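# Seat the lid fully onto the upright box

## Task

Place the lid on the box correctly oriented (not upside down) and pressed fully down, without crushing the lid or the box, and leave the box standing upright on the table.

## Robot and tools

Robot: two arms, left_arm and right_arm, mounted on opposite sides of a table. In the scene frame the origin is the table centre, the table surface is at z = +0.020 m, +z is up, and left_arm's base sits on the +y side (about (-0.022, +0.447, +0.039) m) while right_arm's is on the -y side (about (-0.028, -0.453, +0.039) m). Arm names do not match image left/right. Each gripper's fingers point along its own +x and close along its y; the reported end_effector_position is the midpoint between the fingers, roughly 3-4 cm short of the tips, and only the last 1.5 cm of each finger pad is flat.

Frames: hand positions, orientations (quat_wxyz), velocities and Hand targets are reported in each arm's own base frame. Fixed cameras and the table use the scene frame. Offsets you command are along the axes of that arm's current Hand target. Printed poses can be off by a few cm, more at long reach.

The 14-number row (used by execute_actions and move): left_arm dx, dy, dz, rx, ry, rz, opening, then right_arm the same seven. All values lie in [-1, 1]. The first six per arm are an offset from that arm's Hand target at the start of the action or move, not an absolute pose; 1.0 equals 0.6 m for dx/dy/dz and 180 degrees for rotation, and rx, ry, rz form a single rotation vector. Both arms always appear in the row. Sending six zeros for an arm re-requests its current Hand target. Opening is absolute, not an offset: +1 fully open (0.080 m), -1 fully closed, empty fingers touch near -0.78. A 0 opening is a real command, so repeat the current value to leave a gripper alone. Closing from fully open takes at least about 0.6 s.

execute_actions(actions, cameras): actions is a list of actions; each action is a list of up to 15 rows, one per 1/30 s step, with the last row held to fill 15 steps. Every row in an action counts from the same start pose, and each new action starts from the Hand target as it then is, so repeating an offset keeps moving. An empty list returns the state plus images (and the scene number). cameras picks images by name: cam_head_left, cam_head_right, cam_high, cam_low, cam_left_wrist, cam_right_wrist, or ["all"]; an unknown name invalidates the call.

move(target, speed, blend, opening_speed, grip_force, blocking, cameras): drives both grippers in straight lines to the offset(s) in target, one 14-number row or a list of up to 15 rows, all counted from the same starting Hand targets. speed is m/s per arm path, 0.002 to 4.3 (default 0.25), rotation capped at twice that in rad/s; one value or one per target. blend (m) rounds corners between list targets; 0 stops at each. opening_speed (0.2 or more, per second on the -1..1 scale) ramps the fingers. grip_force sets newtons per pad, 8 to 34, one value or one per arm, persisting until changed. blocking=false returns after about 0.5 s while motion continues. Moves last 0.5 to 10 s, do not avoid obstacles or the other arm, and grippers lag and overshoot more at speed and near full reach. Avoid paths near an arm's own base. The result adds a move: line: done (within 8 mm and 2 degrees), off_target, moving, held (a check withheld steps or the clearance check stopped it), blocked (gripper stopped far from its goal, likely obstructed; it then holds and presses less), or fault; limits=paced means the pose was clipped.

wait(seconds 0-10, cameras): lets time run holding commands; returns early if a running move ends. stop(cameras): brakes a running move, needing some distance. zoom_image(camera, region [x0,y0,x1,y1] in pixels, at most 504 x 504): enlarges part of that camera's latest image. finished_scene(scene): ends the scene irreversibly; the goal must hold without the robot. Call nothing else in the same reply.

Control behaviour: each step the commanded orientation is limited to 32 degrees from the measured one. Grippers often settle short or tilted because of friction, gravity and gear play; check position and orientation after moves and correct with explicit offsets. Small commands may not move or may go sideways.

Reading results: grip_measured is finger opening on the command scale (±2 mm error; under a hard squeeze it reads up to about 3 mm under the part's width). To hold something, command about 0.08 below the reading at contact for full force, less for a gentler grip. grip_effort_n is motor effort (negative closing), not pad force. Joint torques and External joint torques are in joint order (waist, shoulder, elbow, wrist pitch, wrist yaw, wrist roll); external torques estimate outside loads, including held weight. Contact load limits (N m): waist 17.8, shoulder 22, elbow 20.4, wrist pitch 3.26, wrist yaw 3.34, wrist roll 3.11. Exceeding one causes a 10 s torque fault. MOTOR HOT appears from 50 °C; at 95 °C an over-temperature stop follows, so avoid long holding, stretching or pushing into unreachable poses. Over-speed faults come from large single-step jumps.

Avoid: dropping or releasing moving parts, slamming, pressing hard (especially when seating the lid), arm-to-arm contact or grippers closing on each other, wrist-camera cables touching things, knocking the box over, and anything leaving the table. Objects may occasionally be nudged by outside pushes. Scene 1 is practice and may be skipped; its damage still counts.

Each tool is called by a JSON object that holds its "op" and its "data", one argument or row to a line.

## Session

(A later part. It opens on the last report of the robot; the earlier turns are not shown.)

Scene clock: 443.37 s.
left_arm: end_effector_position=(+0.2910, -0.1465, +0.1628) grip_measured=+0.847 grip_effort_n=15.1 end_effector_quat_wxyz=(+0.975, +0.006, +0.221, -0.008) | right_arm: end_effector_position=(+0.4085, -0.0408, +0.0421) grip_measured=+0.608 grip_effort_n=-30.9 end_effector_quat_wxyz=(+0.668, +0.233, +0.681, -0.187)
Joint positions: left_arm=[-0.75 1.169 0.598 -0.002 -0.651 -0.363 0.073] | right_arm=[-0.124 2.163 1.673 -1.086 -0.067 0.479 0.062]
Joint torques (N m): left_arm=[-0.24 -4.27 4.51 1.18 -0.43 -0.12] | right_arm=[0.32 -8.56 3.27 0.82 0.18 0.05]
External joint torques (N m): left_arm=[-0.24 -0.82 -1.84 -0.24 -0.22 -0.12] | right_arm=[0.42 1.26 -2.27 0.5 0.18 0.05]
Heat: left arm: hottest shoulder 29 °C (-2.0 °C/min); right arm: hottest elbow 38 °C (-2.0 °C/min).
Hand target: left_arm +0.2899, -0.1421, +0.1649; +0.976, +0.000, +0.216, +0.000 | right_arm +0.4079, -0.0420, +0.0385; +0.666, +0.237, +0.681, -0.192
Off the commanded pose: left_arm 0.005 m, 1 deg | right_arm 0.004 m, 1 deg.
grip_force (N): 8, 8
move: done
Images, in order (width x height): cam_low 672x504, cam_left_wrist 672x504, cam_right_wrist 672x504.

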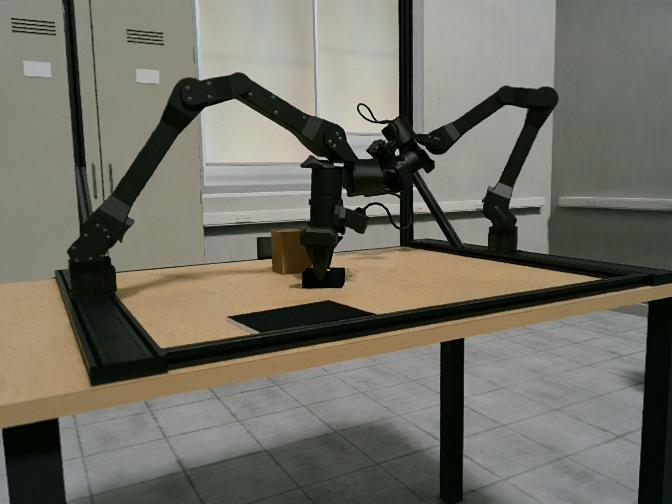

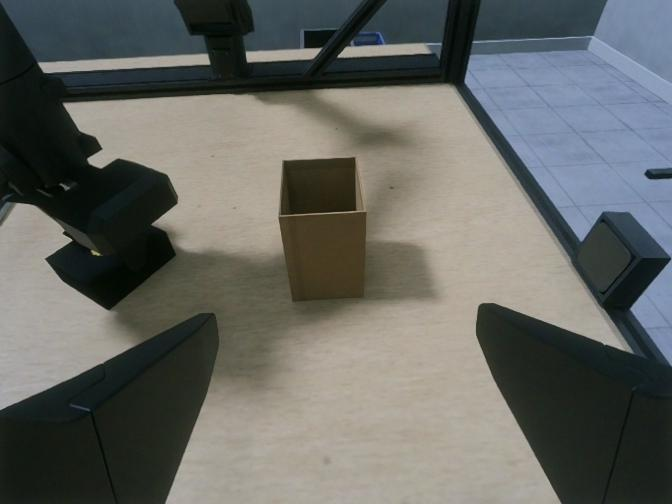

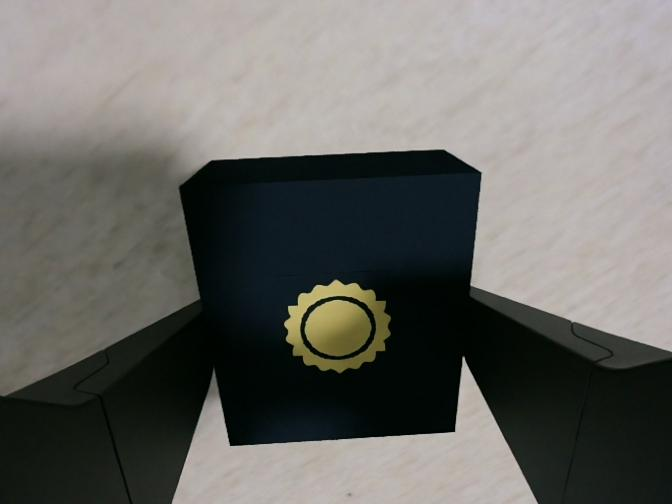

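{"op": "move", "data": {
  "target": [
    [0, 0, 0, 0, 0, 0, 0.85, -0.208, -0.008, -0.0352, 0, 0, 0, 0.45],
    [0, 0, 0, 0, 0, 0, 0.85, -0.202, 0.2377, -0.2152, -0.1906, 0, 0, 0.45],
    [0, 0, 0, 0, 0, 0, 0.85, -0.1672, 0.255, -0.1867, -0.1906, 0, 0, 0.45]
  ],
  "speed": [0.12, 0.3, 0.1],
  "blend": [0.02, 0.01, 0],
  "cameras": ["cam_right_wrist", "cam_low", "cam_left_wrist"]
}}

{"op": "zoom_image", "data": {
  "camera": "cam_low",
  "region": [240, 170, 350, 290]
}}

{"op": "zoom_image", "data": {
  "camera": "cam_left_wrist",
  "region": [230, 80, 430, 310]
}}

Scene clock: 486.23 s.
left_arm: end_effector_position=(+0.2910, -0.1465, +0.1628) grip_measured=+0.847 grip_effort_n=14.7 end_effector_quat_wxyz=(+0.975, +0.006, +0.221, -0.008) | right_arm: end_effector_position=(+0.3984, +0.1400, +0.1470) grip_measured=+0.608 grip_effort_n=-30.9 end_effector_quat_wxyz=(+0.697, +0.028, +0.717, +0.014)
Joint positions: left_arm=[-0.75 1.169 0.598 -0.002 -0.651 -0.363 0.073] | right_arm=[0.315 2.205 2.159 -1.533 -0.065 0.335 0.062]
Joint torques (N m): left_arm=[-0.25 -4.26 4.52 1.18 -0.43 -0.11] | right_arm=[-0.16 -8.76 6.7 0.71 0.22 -0.14]
External joint torques (N m): left_arm=[-0.25 -0.73 -1.95 -0.27 -0.22 -0.12] | right_arm=[-0.1 1.36 1.09 0.37 0.23 -0.13]
Heat: left arm: hottest elbow 29 °C (-1.0 °C/min); right arm: hottest elbow 36 °C (-6.1 °C/min).
Hand target: left_arm +0.2899, -0.1421, +0.1649; +0.976, +0.000, +0.216, +0.000 | right_arm +0.4048, +0.1404, +0.1513; +0.707, +0.030, +0.707, +0.018
Off the commanded pose: left_arm 0.005 m, 1 deg | right_arm 0.008 m, 2 deg.
grip_force (N): 8, 8
move: done
Images, in order (width x height): cam_low 672x504, cam_left_wrist 672x504, cam_right_wrist 672x504.

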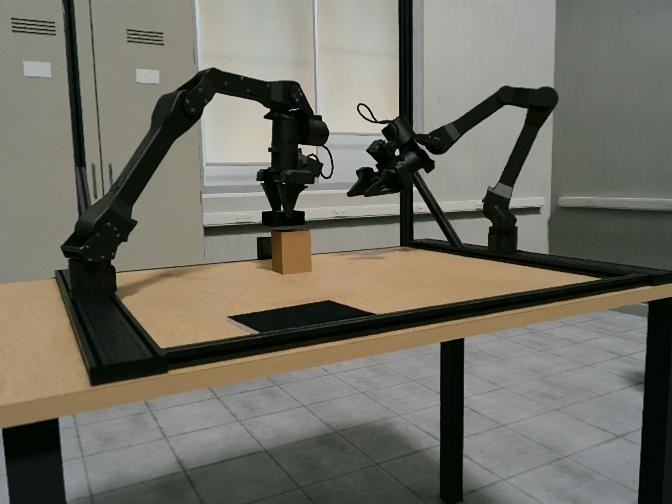

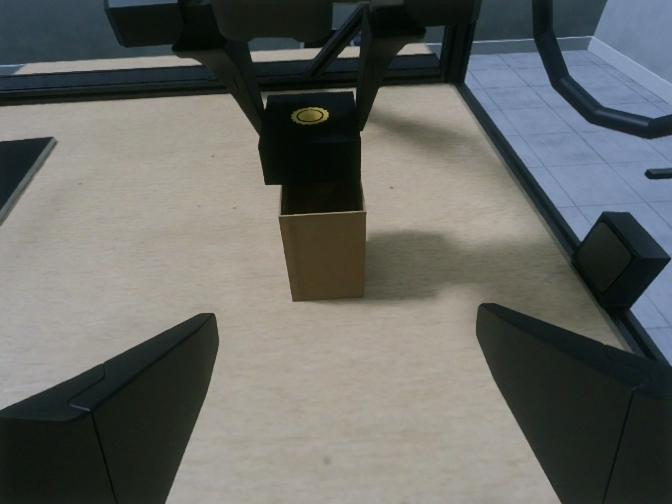

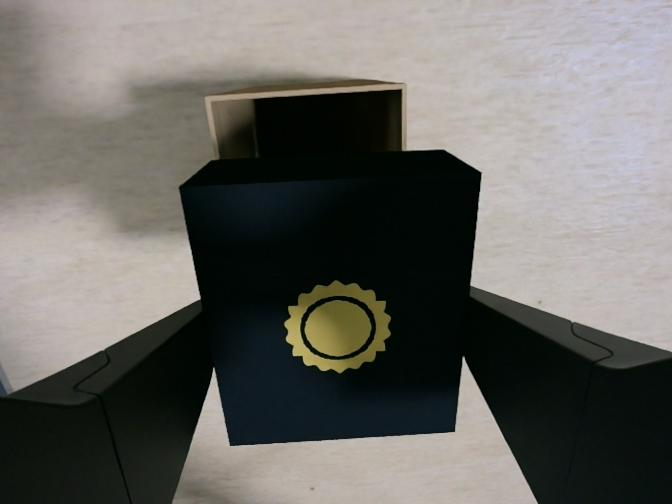

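Scaled by 4.200 from the camera's 672x504 image, which has a finer 960x720 frame.

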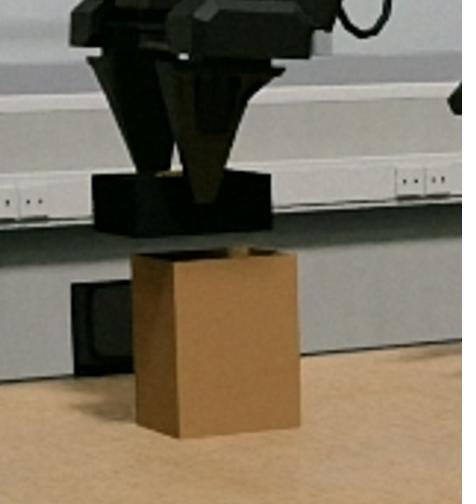

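Scaled by 2.191 from the camera's 672x504 image, which has a finer 960x720 frame.

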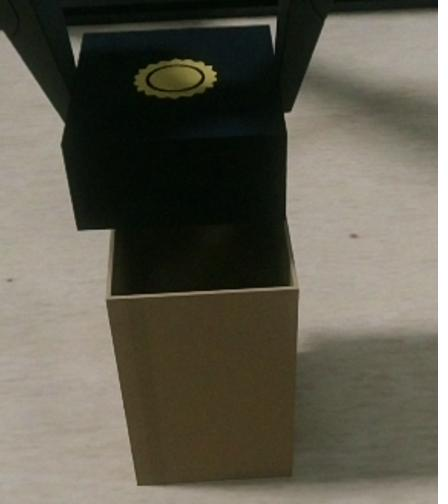

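{"op": "move", "data": {
  "target": [
    [0, 0, 0, 0, 0, 0, 0.85, -0.006, 0.0102, 0.021, -0.0078, 0, 0, 0.45],
    [0, 0, 0, 0, 0, 0, 0.85, 0.0203, 0.0088, 0.021, -0.0078, 0, 0, 0.45]
  ],
  "speed": [0.08, 0.05],
  "cameras": ["cam_right_wrist", "cam_low", "cam_left_wrist"]
}}

{"op": "zoom_image", "data": {
  "camera": "cam_low",
  "region": [240, 170, 350, 290]
}}

{"op": "zoom_image", "data": {
  "camera": "cam_left_wrist",
  "region": [240, 120, 400, 310]
}}

{"op": "zoom_image", "data": {
  "camera": "cam_right_wrist",
  "region": [150, 80, 510, 200]
}}

Scene clock: 532.23 s.
left_arm: end_effector_position=(+0.2910, -0.1465, +0.1628) grip_measured=+0.847 grip_effort_n=14.7 end_effector_quat_wxyz=(+0.975, +0.006, +0.221, -0.008) | right_arm: end_effector_position=(+0.4161, +0.1472, +0.1439) grip_measured=+0.608 grip_effort_n=-30.9 end_effector_quat_wxyz=(+0.708, +0.024, +0.706, +0.025)
Joint positions: left_arm=[-0.75 1.169 0.598 -0.002 -0.651 -0.363 0.073] | right_arm=[0.318 2.271 2.255 -1.531 -0.065 0.317 0.062]
Joint torques (N m): left_arm=[-0.24 -4.27 4.51 1.18 -0.43 -0.11] | right_arm=[0.28 -9.11 3.26 0.86 0.23 -0.17]
External joint torques (N m): left_arm=[-0.25 -0.76 -1.92 -0.26 -0.22 -0.12] | right_arm=[0.29 1.43 -2.34 0.48 0.25 -0.16]
Heat: left arm: hottest elbow 29 °C (+0.0 °C/min); right arm: hottest elbow 39 °C (+3.0 °C/min).
Hand target: left_arm +0.2899, -0.1421, +0.1649; +0.976, +0.000, +0.216, +0.000 | right_arm +0.4175, +0.1463, +0.1395; +0.707, +0.021, +0.707, +0.026
Off the commanded pose: left_arm 0.005 m, 1 deg | right_arm 0.005 m, 0 deg.
grip_force (N): 8, 8
move: done
Images, in order (width x height): cam_low 672x504, cam_left_wrist 672x504, cam_right_wrist 672x504.

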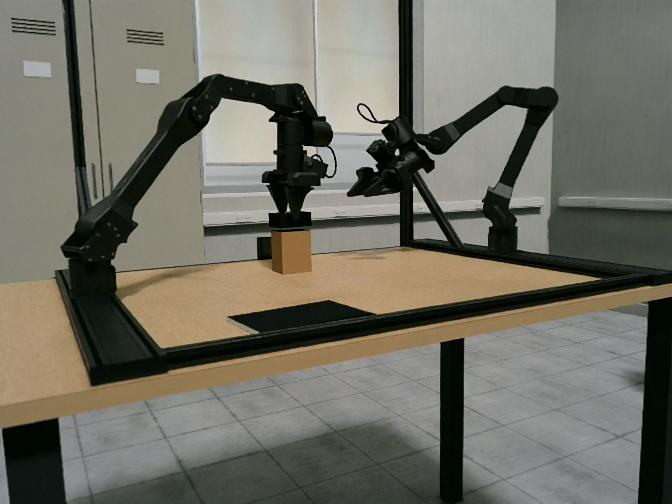

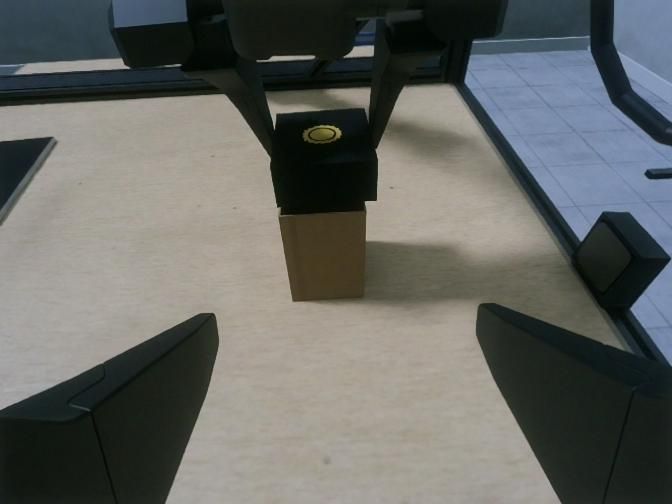

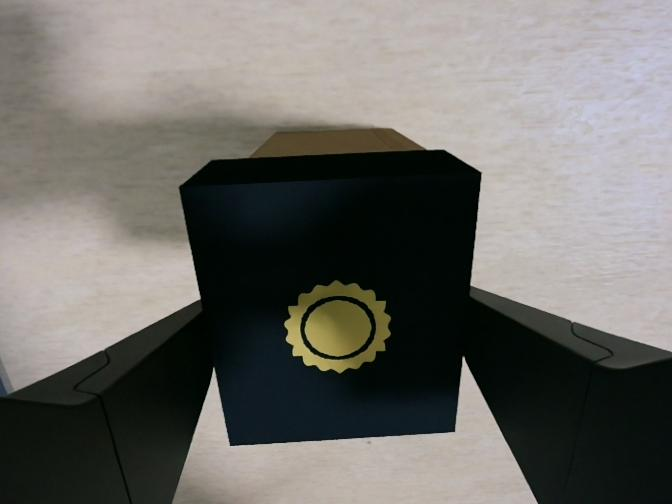

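Scaled by 4.200 from the camera's 672x504 image, which has a finer 960x720 frame.

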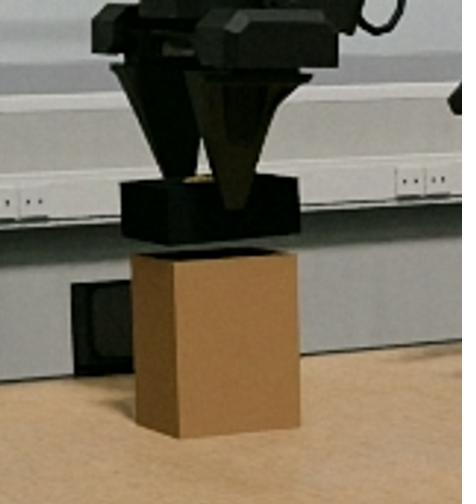

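Scaled by 2.653 from the camera's 672x504 image, which has a finer 960x720 frame.

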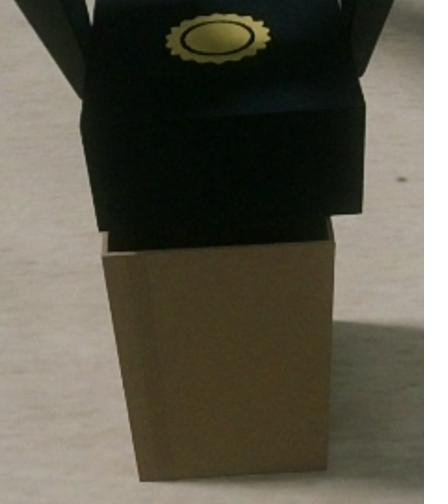

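Scaled by 1.400 from the camera's 672x504 image, which has a finer 960x720 frame.

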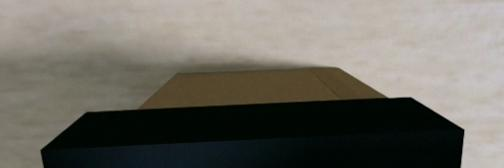

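{"op": "move", "data": {
  "target": [
    [0, 0, 0, 0, 0, 0, 0.85, 0, -0.0055, 0.0013, 0, 0, 0, 0.45],
    [0, 0, 0, 0, 0, 0, 0.85, 0.01, -0.0062, 0.0013, 0, 0, 0, 0.45]
  ],
  "speed": [0.05, 0.03],
  "cameras": ["cam_right_wrist", "cam_low", "cam_left_wrist"]
}}

{"op": "zoom_image", "data": {
  "camera": "cam_low",
  "region": [240, 170, 350, 290]
}}

{"op": "zoom_image", "data": {
  "camera": "cam_left_wrist",
  "region": [240, 120, 400, 310]
}}

{"op": "zoom_image", "data": {
  "camera": "cam_right_wrist",
  "region": [150, 80, 510, 200]
}}

Scene clock: 559.07 s.
left_arm: end_effector_position=(+0.2910, -0.1465, +0.1628) grip_measured=+0.847 grip_effort_n=15.1 end_effector_quat_wxyz=(+0.975, +0.006, +0.221, -0.008) | right_arm: end_effector_position=(+0.4166, +0.1466, +0.1348) grip_measured=+0.608 grip_effort_n=-30.9 end_effector_quat_wxyz=(+0.705, +0.021, +0.708, +0.026)
Joint positions: left_arm=[-0.75 1.169 0.598 -0.002 -0.651 -0.363 0.073] | right_arm=[0.316 2.271 2.219 -1.502 -0.065 0.309 0.062]
Joint torques (N m): left_arm=[-0.26 -4.27 4.52 1.18 -0.43 -0.11] | right_arm=[-0.38 -10.22 3.13 0.95 0.21 -0.13]
External joint torques (N m): left_arm=[-0.26 -0.74 -1.94 -0.27 -0.21 -0.12] | right_arm=[-0.35 0.35 -2.51 0.58 0.22 -0.13]
Heat: left arm: hottest elbow 29 °C (+0.0 °C/min); right arm: hottest shoulder 38 °C (+2.0 °C/min).
Hand target: left_arm +0.2899, -0.1421, +0.1649; +0.976, +0.000, +0.216, +0.000 | right_arm +0.4183, +0.1430, +0.1332; +0.707, +0.021, +0.707, +0.026
Off the commanded pose: left_arm 0.005 m, 1 deg | right_arm 0.004 m, 0 deg.
grip_force (N): 8, 8
move: done
Images, in order (width x height): cam_low 672x504, cam_left_wrist 672x504, cam_right_wrist 672x504.

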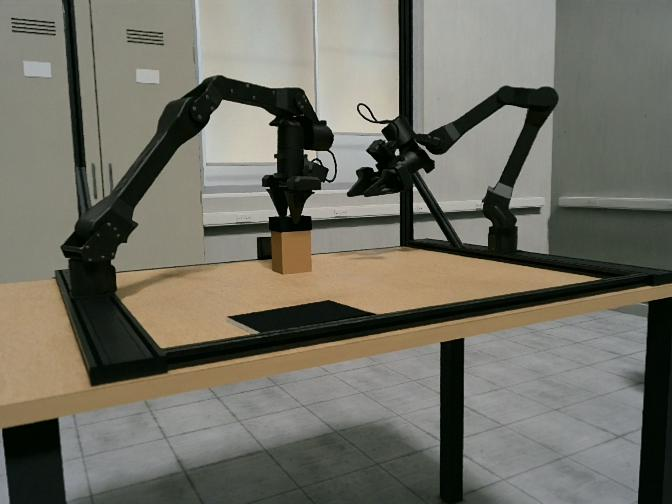

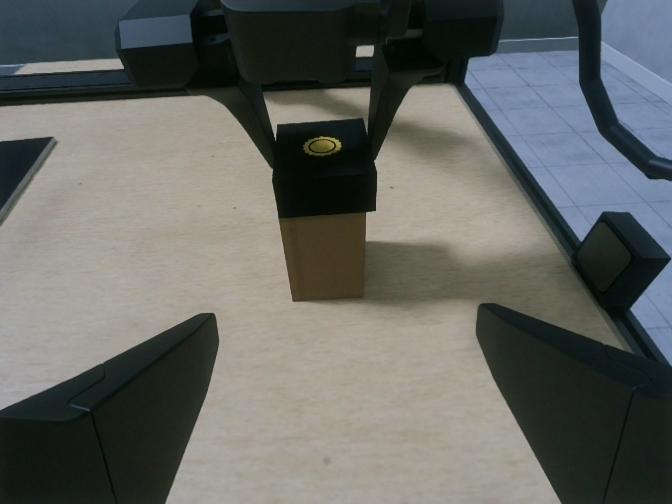

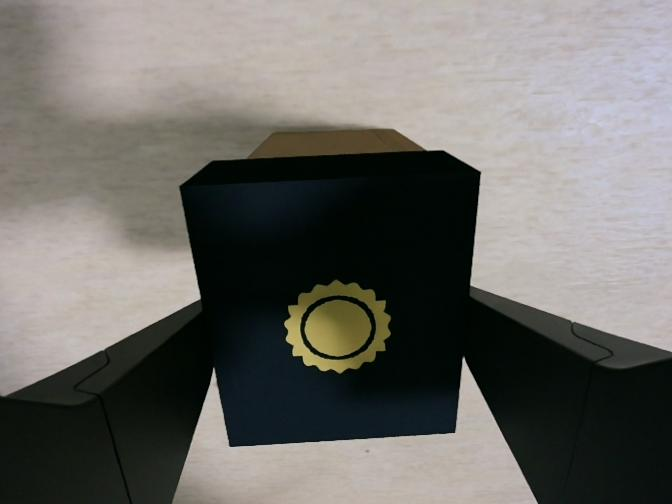

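Scaled by 4.200 from the camera's 672x504 image, which has a finer 960x720 frame.

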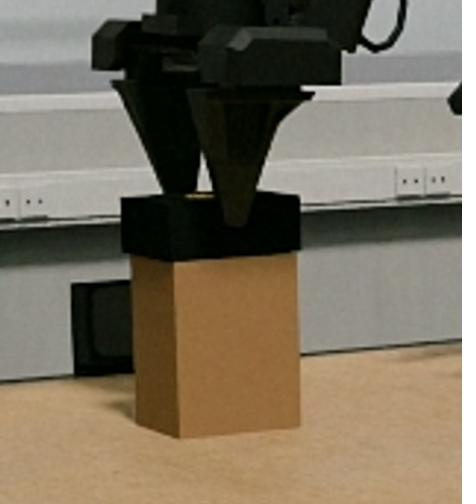

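Scaled by 2.653 from the camera's 672x504 image, which has a finer 960x720 frame.

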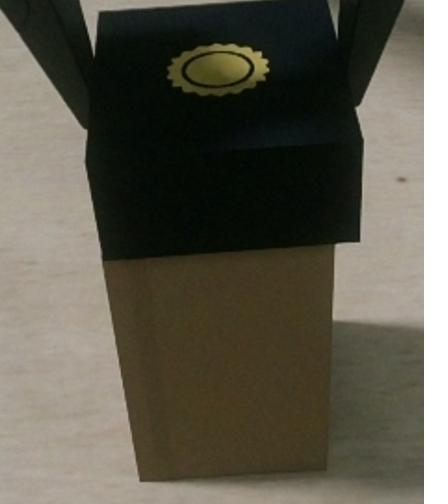

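Scaled by 1.400 from the camera's 672x504 image, which has a finer 960x720 frame.

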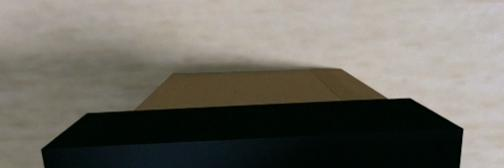

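{"op": "move", "data": {
  "target": [0, 0, 0, 0, 0, 0, 0.85, -0.006, -0.0035, 0, 0, 0, 0, 0.45],
  "speed": 0.05,
  "cameras": ["cam_left_wrist"]
}}

{"op": "zoom_image", "data": {
  "camera": "cam_left_wrist",
  "region": [240, 120, 400, 310]
}}

Scene clock: 582.07 s.
left_arm: end_effector_position=(+0.2910, -0.1465, +0.1628) grip_measured=+0.847 grip_effort_n=14.7 end_effector_quat_wxyz=(+0.975, +0.006, +0.221, -0.008) | right_arm: end_effector_position=(+0.4166, +0.1445, +0.1348) grip_measured=+0.608 grip_effort_n=-30.5 end_effector_quat_wxyz=(+0.704, +0.021, +0.709, +0.026)
Joint positions: left_arm=[-0.75 1.169 0.598 -0.002 -0.651 -0.363 0.073] | right_arm=[0.312 2.271 2.219 -1.505 -0.065 0.305 0.062]
Joint torques (N m): left_arm=[-0.25 -4.27 4.52 1.18 -0.43 -0.11] | right_arm=[-0.51 -10.19 4.42 0.15 0.22 -0.15]
External joint torques (N m): left_arm=[-0.23 -0.75 -1.94 -0.27 -0.22 -0.12] | right_arm=[-0.43 0.49 -1.3 -0.24 0.23 -0.15]
Heat: left arm: hottest shoulder 28 °C (+0.0 °C/min); right arm: hottest shoulder 39 °C (+1.0 °C/min).
Hand target: left_arm +0.2899, -0.1421, +0.1649; +0.976, +0.000, +0.216, +0.000 | right_arm +0.4183, +0.1407, +0.1367; +0.707, +0.021, +0.707, +0.026
Off the commanded pose: left_arm 0.005 m, 1 deg | right_arm 0.005 m, 0 deg.
grip_force (N): 8, 8
move: done
Images, in order (width x height): cam_left_wrist 672x504.

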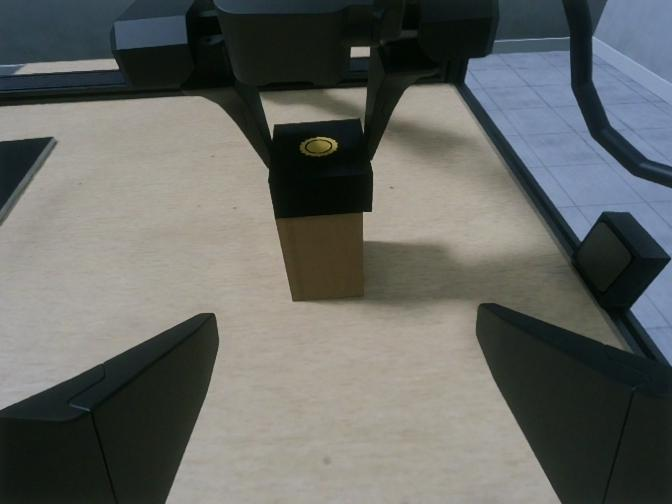

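Scaled by 2.653 from the camera's 672x504 image, which has a finer 960x720 frame.

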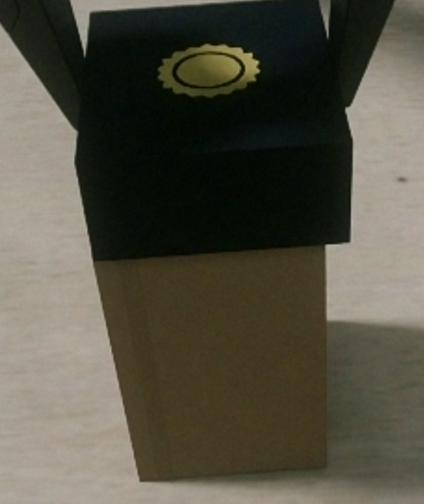

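{"op": "move", "data": {
  "target": [
    [0, 0, 0, 0, 0, 0, 0.85, -0.022, 0.0015, 0, 0, 0, 0, 0.45],
    [0, 0, 0, 0, 0, 0, 0.85, -0.002, 0, 0, 0, 0, 0, 0.45]
  ],
  "speed": [0.06, 0.04],
  "cameras": ["cam_left_wrist", "cam_low", "cam_right_wrist"]
}}

{"op": "zoom_image", "data": {
  "camera": "cam_left_wrist",
  "region": [240, 120, 400, 310]
}}

{"op": "zoom_image", "data": {
  "camera": "cam_low",
  "region": [240, 170, 350, 290]
}}

{"op": "zoom_image", "data": {
  "camera": "cam_right_wrist",
  "region": [150, 80, 510, 200]
}}

Scene clock: 596.40 s.
left_arm: end_effector_position=(+0.2910, -0.1465, +0.1628) grip_measured=+0.847 grip_effort_n=15.1 end_effector_quat_wxyz=(+0.975, +0.006, +0.221, -0.008) | right_arm: end_effector_position=(+0.4165, +0.1445, +0.1380) grip_measured=+0.608 grip_effort_n=-30.9 end_effector_quat_wxyz=(+0.704, +0.020, +0.709, +0.027)
Joint positions: left_arm=[-0.75 1.169 0.598 -0.002 -0.651 -0.363 0.073] | right_arm=[0.312 2.274 2.237 -1.52 -0.065 0.303 0.062]
Joint torques (N m): left_arm=[-0.25 -4.27 4.52 1.18 -0.43 -0.11] | right_arm=[-0.45 -10.38 3.42 0.85 0.21 -0.12]
External joint torques (N m): left_arm=[-0.29 -0.74 -1.93 -0.27 -0.21 -0.11] | right_arm=[-0.41 0.1 -2.18 0.47 0.22 -0.12]
Heat: left arm: hottest shoulder 28 °C (+0.0 °C/min); right arm: hottest shoulder 40 °C (+2.0 °C/min).
Hand target: left_arm +0.2899, -0.1421, +0.1649; +0.976, +0.000, +0.216, +0.000 | right_arm +0.4183, +0.1406, +0.1379; +0.707, +0.021, +0.707, +0.026
Off the commanded pose: left_arm 0.005 m, 1 deg | right_arm 0.004 m, 0 deg.
grip_force (N): 8, 8
move: done
Images, in order (width x height): cam_low 672x504, cam_left_wrist 672x504, cam_right_wrist 672x504.

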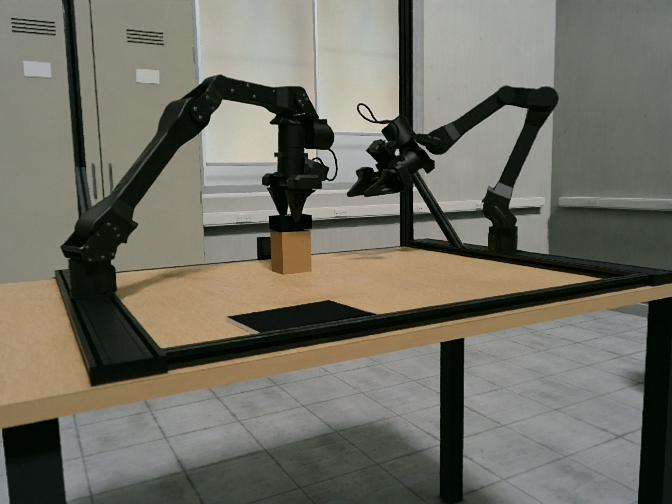

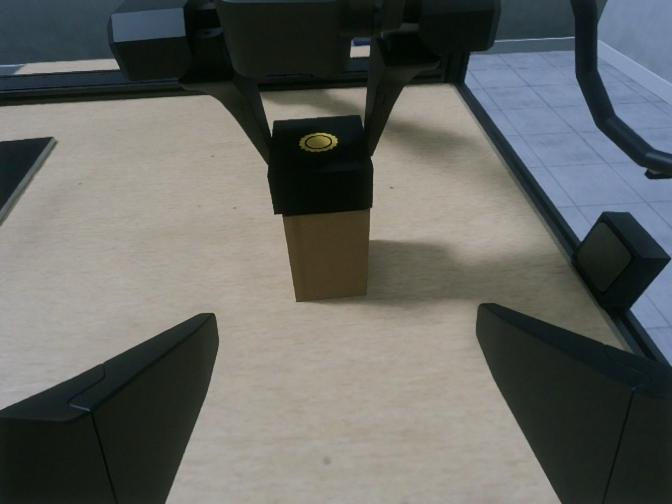

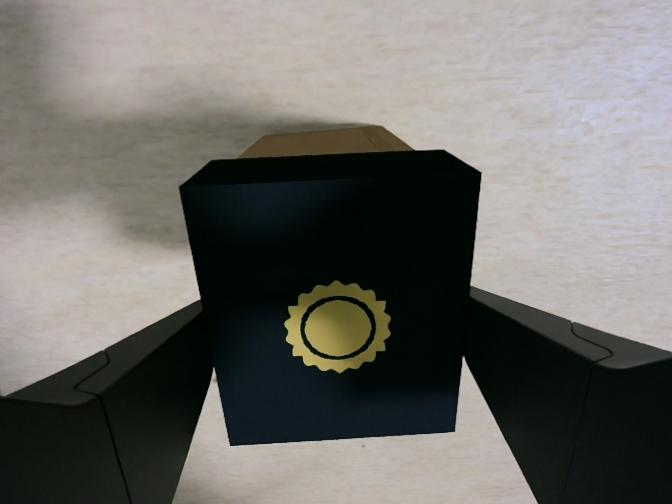

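Scaled by 2.653 from the camera's 672x504 image, which has a finer 960x720 frame.

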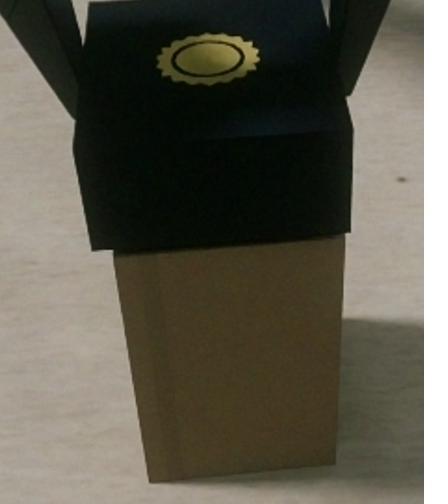

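Scaled by 4.200 from the camera's 672x504 image, which has a finer 960x720 frame.

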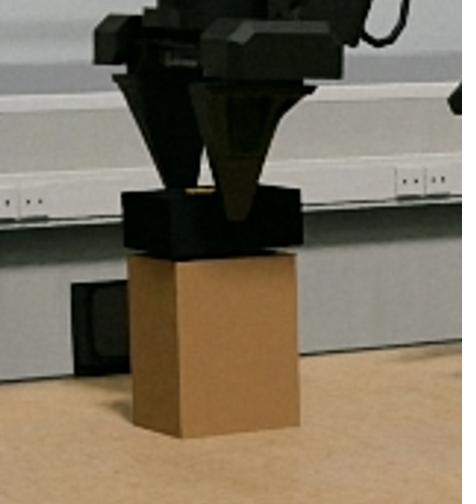

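Scaled by 1.400 from the camera's 672x504 image, which has a finer 960x720 frame.

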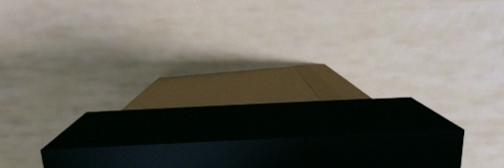

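{"op": "move", "data": {
  "target": [
    [0, 0, 0, 0, 0, 0, 0.85, -0.003, 0.0005, 0, -0.0125, 0, 0, 0.45]
  ],
  "speed": [0.05],
  "cameras": ["cam_left_wrist", "cam_low", "cam_right_wrist"]
}}

{"op": "zoom_image", "data": {
  "camera": "cam_left_wrist",
  "region": [240, 120, 400, 310]
}}

{"op": "zoom_image", "data": {
  "camera": "cam_low",
  "region": [240, 170, 350, 290]
}}

{"op": "zoom_image", "data": {
  "camera": "cam_right_wrist",
  "region": [150, 80, 510, 200]
}}

Scene clock: 616.67 s.
left_arm: end_effector_position=(+0.2910, -0.1465, +0.1628) grip_measured=+0.847 grip_effort_n=15.1 end_effector_quat_wxyz=(+0.975, +0.006, +0.221, -0.008) | right_arm: end_effector_position=(+0.4165, +0.1445, +0.1380) grip_measured=+0.608 grip_effort_n=-31.4 end_effector_quat_wxyz=(+0.705, +0.007, +0.708, +0.040)
Joint positions: left_arm=[-0.75 1.169 0.598 -0.002 -0.651 -0.363 0.073] | right_arm=[0.312 2.274 2.237 -1.52 -0.065 0.265 0.062]
Joint torques (N m): left_arm=[-0.25 -4.28 4.51 1.19 -0.43 -0.12] | right_arm=[-0.34 -10.26 4.48 0.2 0.2 -0.14]
External joint torques (N m): left_arm=[-0.26 -0.75 -1.95 -0.27 -0.21 -0.12] | right_arm=[-0.39 0.27 -1.13 -0.18 0.22 -0.14]
Heat: left arm: hottest shoulder 28 °C (+0.0 °C/min); right arm: hottest shoulder 40 °C (+2.0 °C/min).
Hand target: left_arm +0.2899, -0.1421, +0.1649; +0.976, +0.000, +0.216, +0.000 | right_arm +0.4183, +0.1408, +0.1397; +0.707, +0.007, +0.706, +0.040
Off the commanded pose: left_arm 0.005 m, 1 deg | right_arm 0.004 m, 0 deg.
grip_force (N): 8, 8
move: done
Images, in order (width x height): cam_low 672x504, cam_left_wrist 672x504, cam_right_wrist 672x504.

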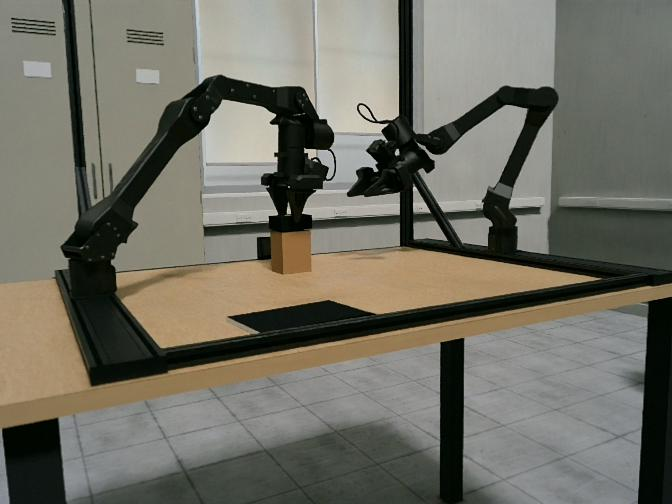

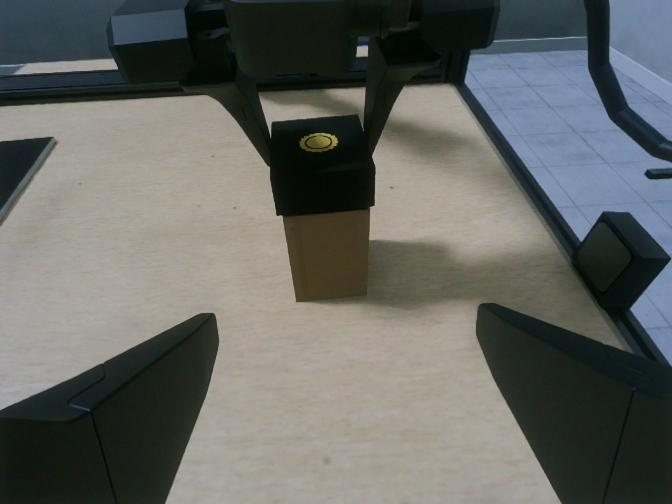

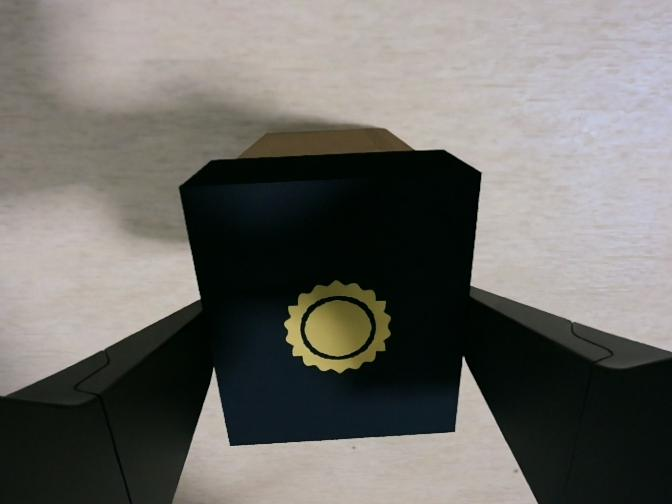

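Scaled by 2.653 from the camera's 672x504 image, which has a finer 960x720 frame.

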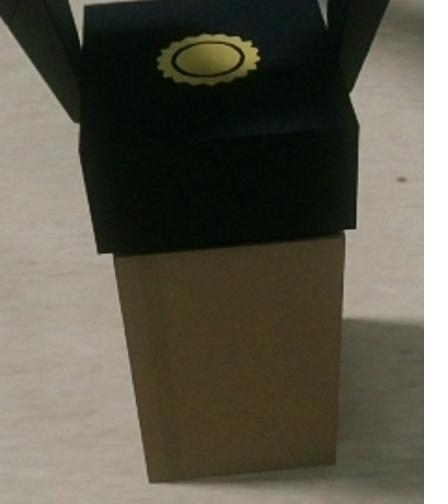

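Scaled by 4.200 from the camera's 672x504 image, which has a finer 960x720 frame.

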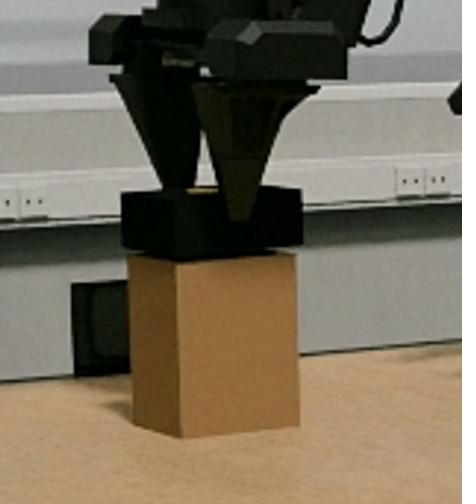

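Scaled by 1.400 from the camera's 672x504 image, which has a finer 960x720 frame.

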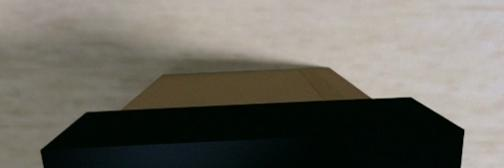

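{"op": "move", "data": {
  "target": [
    [0, 0, 0, 0, 0, 0, 0.85, 0.0215, -0.0014, 0, 0, 0, 0, 0.45]
  ],
  "speed": [0.03],
  "cameras": ["cam_left_wrist", "cam_low", "cam_right_wrist"]
}}

{"op": "zoom_image", "data": {
  "camera": "cam_left_wrist",
  "region": [240, 120, 400, 310]
}}

{"op": "zoom_image", "data": {
  "camera": "cam_low",
  "region": [240, 170, 350, 290]
}}

Scene clock: 628.40 s.
left_arm: end_effector_position=(+0.2910, -0.1465, +0.1628) grip_measured=+0.847 grip_effort_n=14.7 end_effector_quat_wxyz=(+0.975, +0.006, +0.221, -0.008) | right_arm: end_effector_position=(+0.4174, +0.1448, +0.1232) grip_measured=+0.608 grip_effort_n=-30.9 end_effector_quat_wxyz=(+0.702, +0.006, +0.711, +0.039)
Joint positions: left_arm=[-0.75 1.169 0.598 -0.002 -0.651 -0.363 0.073] | right_arm=[0.312 2.274 2.177 -1.468 -0.065 0.265 0.062]
Joint torques (N m): left_arm=[-0.25 -4.27 4.5 1.18 -0.44 -0.12] | right_arm=[-0.41 -11.68 3.24 0.87 0.19 -0.15]
External joint torques (N m): left_arm=[-0.27 -0.71 -2.02 -0.29 -0.22 -0.12] | right_arm=[-0.42 -0.99 -2.49 0.5 0.21 -0.14]
Heat: left arm: hottest shoulder 28 °C (+0.0 °C/min); right arm: hottest shoulder 40 °C (+1.0 °C/min).
Hand target: left_arm +0.2899, -0.1421, +0.1649; +0.976, +0.000, +0.216, +0.000 | right_arm +0.4183, +0.1408, +0.1268; +0.707, +0.007, +0.706, +0.040
Off the commanded pose: left_arm 0.005 m, 1 deg | right_arm 0.005 m, 1 deg.
grip_force (N): 8, 8
move: done
Images, in order (width x height): cam_low 672x504, cam_left_wrist 672x504, cam_right_wrist 672x504.

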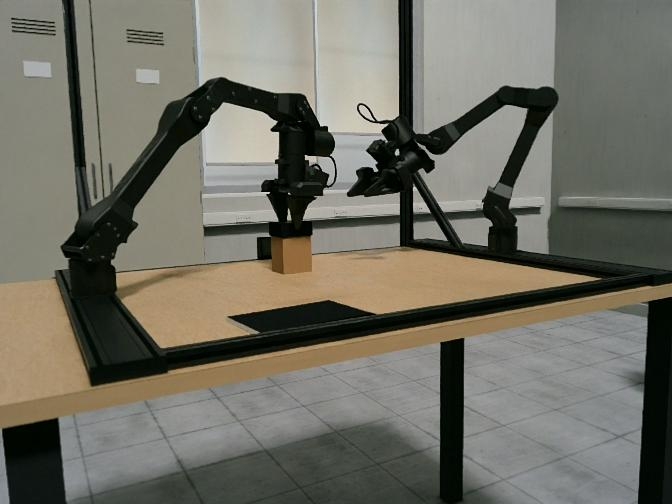

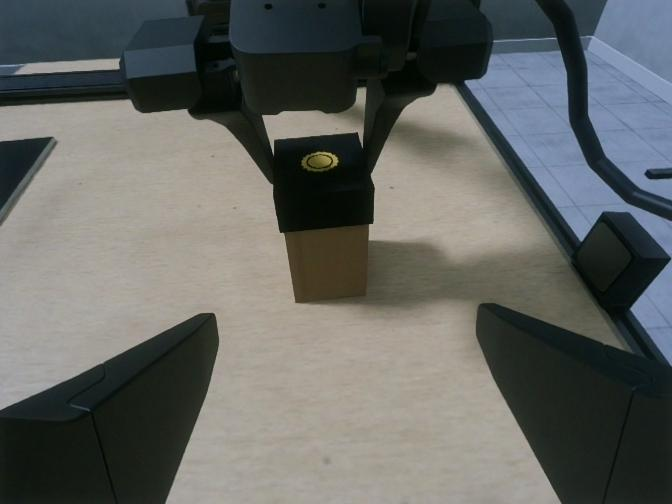

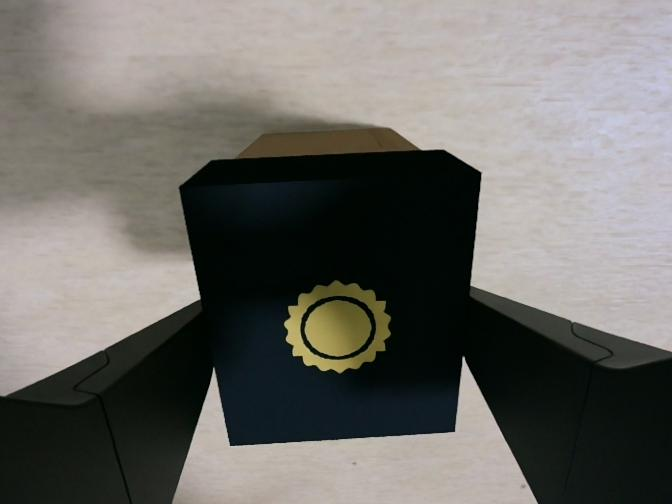

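Scaled by 2.653 from the camera's 672x504 image, which has a finer 960x720 frame.

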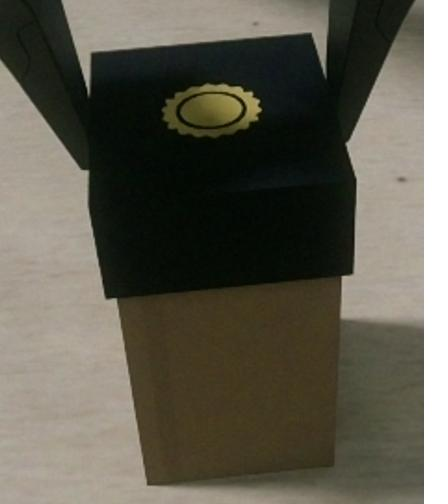

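Scaled by 4.200 from the camera's 672x504 image, which has a finer 960x720 frame.

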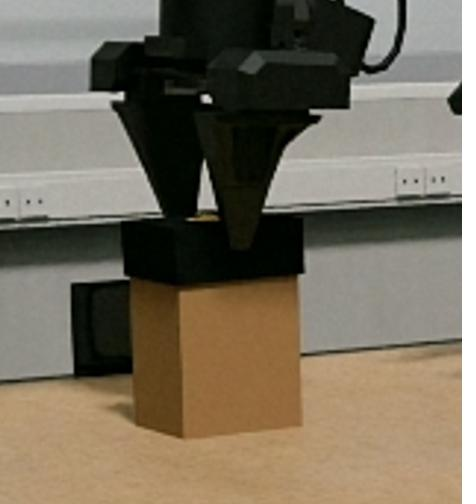

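{"op": "move", "data": {
  "target": [
    [0, 0, 0, 0, 0, 0, 0.85, 0.0265, 0.0014, 0, 0, 0, 0, 0.45]
  ],
  "speed": [0.04],
  "cameras": ["cam_left_wrist", "cam_low"]
}}

{"op": "zoom_image", "data": {
  "camera": "cam_left_wrist",
  "region": [240, 120, 400, 310]
}}

{"op": "zoom_image", "data": {
  "camera": "cam_low",
  "region": [240, 170, 350, 290]
}}

Scene clock: 640.97 s.
left_arm: end_effector_position=(+0.2910, -0.1465, +0.1628) grip_measured=+0.847 grip_effort_n=14.7 end_effector_quat_wxyz=(+0.975, +0.006, +0.221, -0.008) | right_arm: end_effector_position=(+0.4180, +0.1449, +0.1066) grip_measured=+0.608 grip_effort_n=-31.4 end_effector_quat_wxyz=(+0.702, +0.006, +0.711, +0.039)
Joint positions: left_arm=[-0.75 1.169 0.598 -0.002 -0.651 -0.363 0.073] | right_arm=[0.312 2.269 2.104 -1.401 -0.065 0.265 0.062]
Joint torques (N m): left_arm=[-0.25 -4.28 4.51 1.18 -0.43 -0.12] | right_arm=[0.02 -12.07 3.11 0.89 0.21 -0.02]
External joint torques (N m): left_arm=[-0.28 -0.78 -1.89 -0.25 -0.2 -0.12] | right_arm=[0.05 -1.4 -2.64 0.52 0.22 -0.02]
Heat: left arm: hottest shoulder 28 °C (+0.0 °C/min); right arm: hottest shoulder 41 °C (+2.0 °C/min).
Hand target: left_arm +0.2899, -0.1421, +0.1649; +0.976, +0.000, +0.216, +0.000 | right_arm +0.4183, +0.1427, +0.1109; +0.707, +0.007, +0.706, +0.040
Off the commanded pose: left_arm 0.005 m, 1 deg | right_arm 0.005 m, 1 deg.
grip_force (N): 8, 8
move: done
Images, in order (width x height): cam_low 672x504, cam_left_wrist 672x504.

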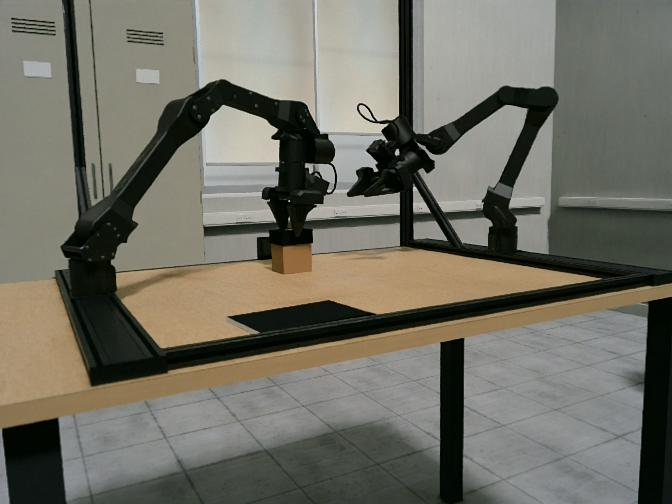

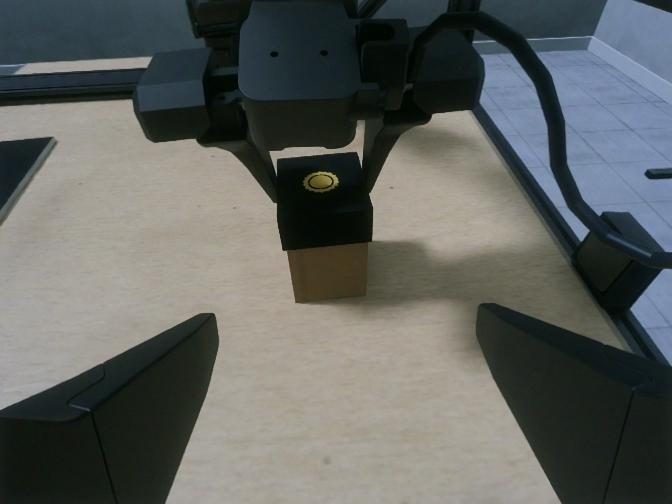

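Scaled by 2.653 from the camera's 672x504 image, which has a finer 960x720 frame.

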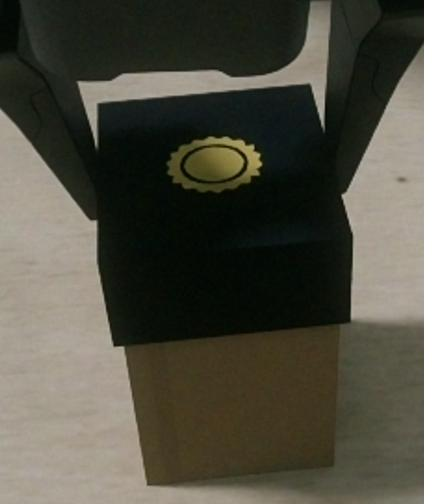

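Scaled by 4.200 from the camera's 672x504 image, which has a finer 960x720 frame.

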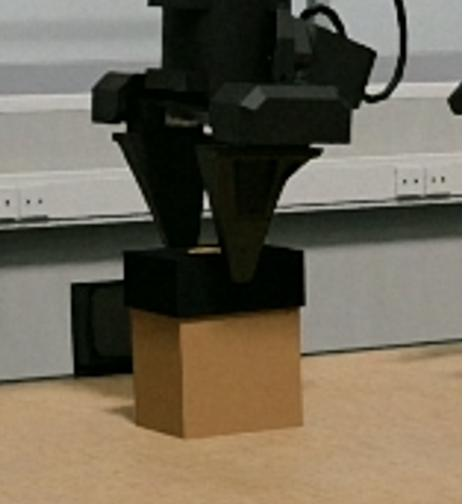

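{"op": "move", "data": {
  "target": [
    [0, 0, 0, 0, 0, 0, 0.85, 0.0105, 0.0007, 0, 0, 0, 0, 0.45]
  ],
  "speed": [0.03],
  "cameras": ["cam_left_wrist", "cam_low"]
}}

{"op": "zoom_image", "data": {
  "camera": "cam_low",
  "region": [240, 170, 350, 290]
}}

Scene clock: 658.23 s.
left_arm: end_effector_position=(+0.2910, -0.1465, +0.1628) grip_measured=+0.847 grip_effort_n=14.7 end_effector_quat_wxyz=(+0.975, +0.006, +0.221, -0.008) | right_arm: end_effector_position=(+0.4177, +0.1449, +0.1054) grip_measured=+0.608 grip_effort_n=-30.9 end_effector_quat_wxyz=(+0.704, +0.007, +0.709, +0.040)
Joint positions: left_arm=[-0.75 1.169 0.598 -0.002 -0.651 -0.363 0.073] | right_arm=[0.312 2.258 2.081 -1.381 -0.065 0.265 0.062]
Joint torques (N m): left_arm=[-0.25 -4.27 4.52 1.18 -0.43 -0.11] | right_arm=[0.25 -10.68 2.95 1.28 0.23 0.05]
External joint torques (N m): left_arm=[-0.25 -0.75 -1.9 -0.25 -0.22 -0.12] | right_arm=[0.28 -0.21 -2.7 0.93 0.24 0.05]
Heat: left arm: hottest shoulder 28 °C (+0.0 °C/min); right arm: hottest shoulder 40 °C (+0.0 °C/min).
Hand target: left_arm +0.2899, -0.1421, +0.1649; +0.976, +0.000, +0.216, +0.000 | right_arm +0.4183, +0.1435, +0.1047; +0.707, +0.007, +0.706, +0.040
Off the commanded pose: left_arm 0.005 m, 1 deg | right_arm 0.002 m, 0 deg.
grip_force (N): 8, 8
move: done
Images, in order (width x height): cam_low 672x504, cam_left_wrist 672x504.

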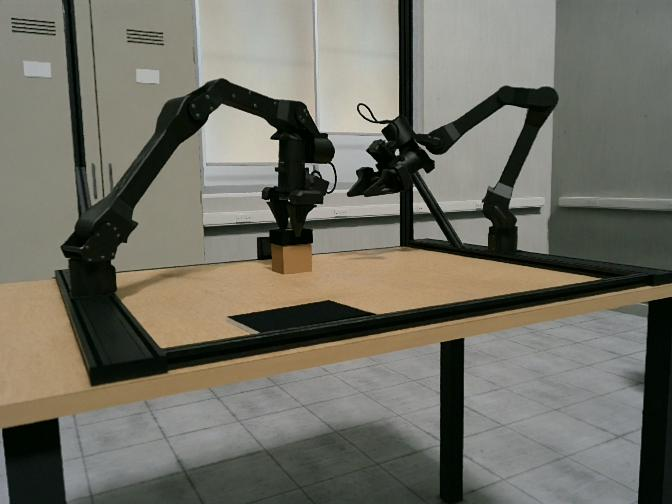

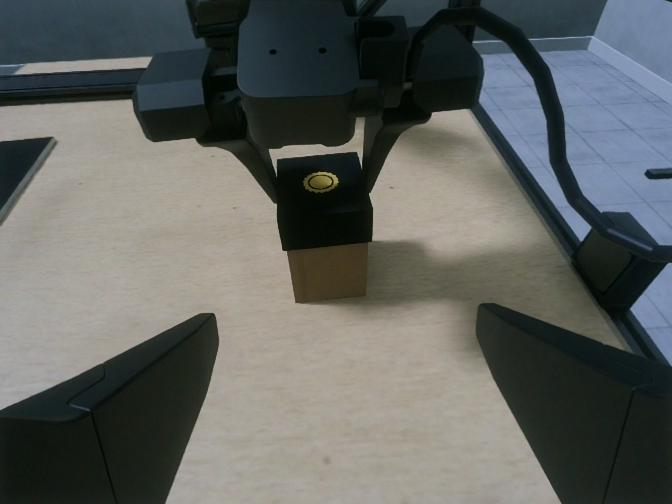

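Scaled by 4.200 from the camera's 672x504 image, which has a finer 960x720 frame.

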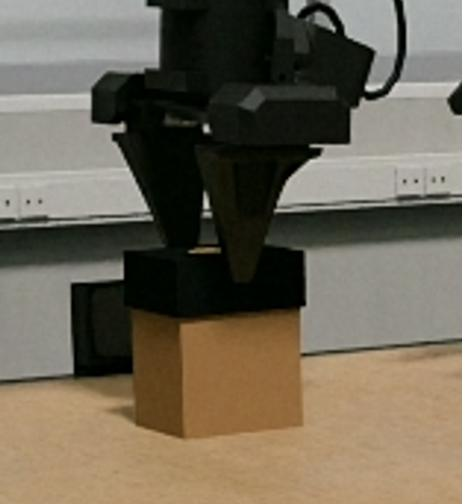

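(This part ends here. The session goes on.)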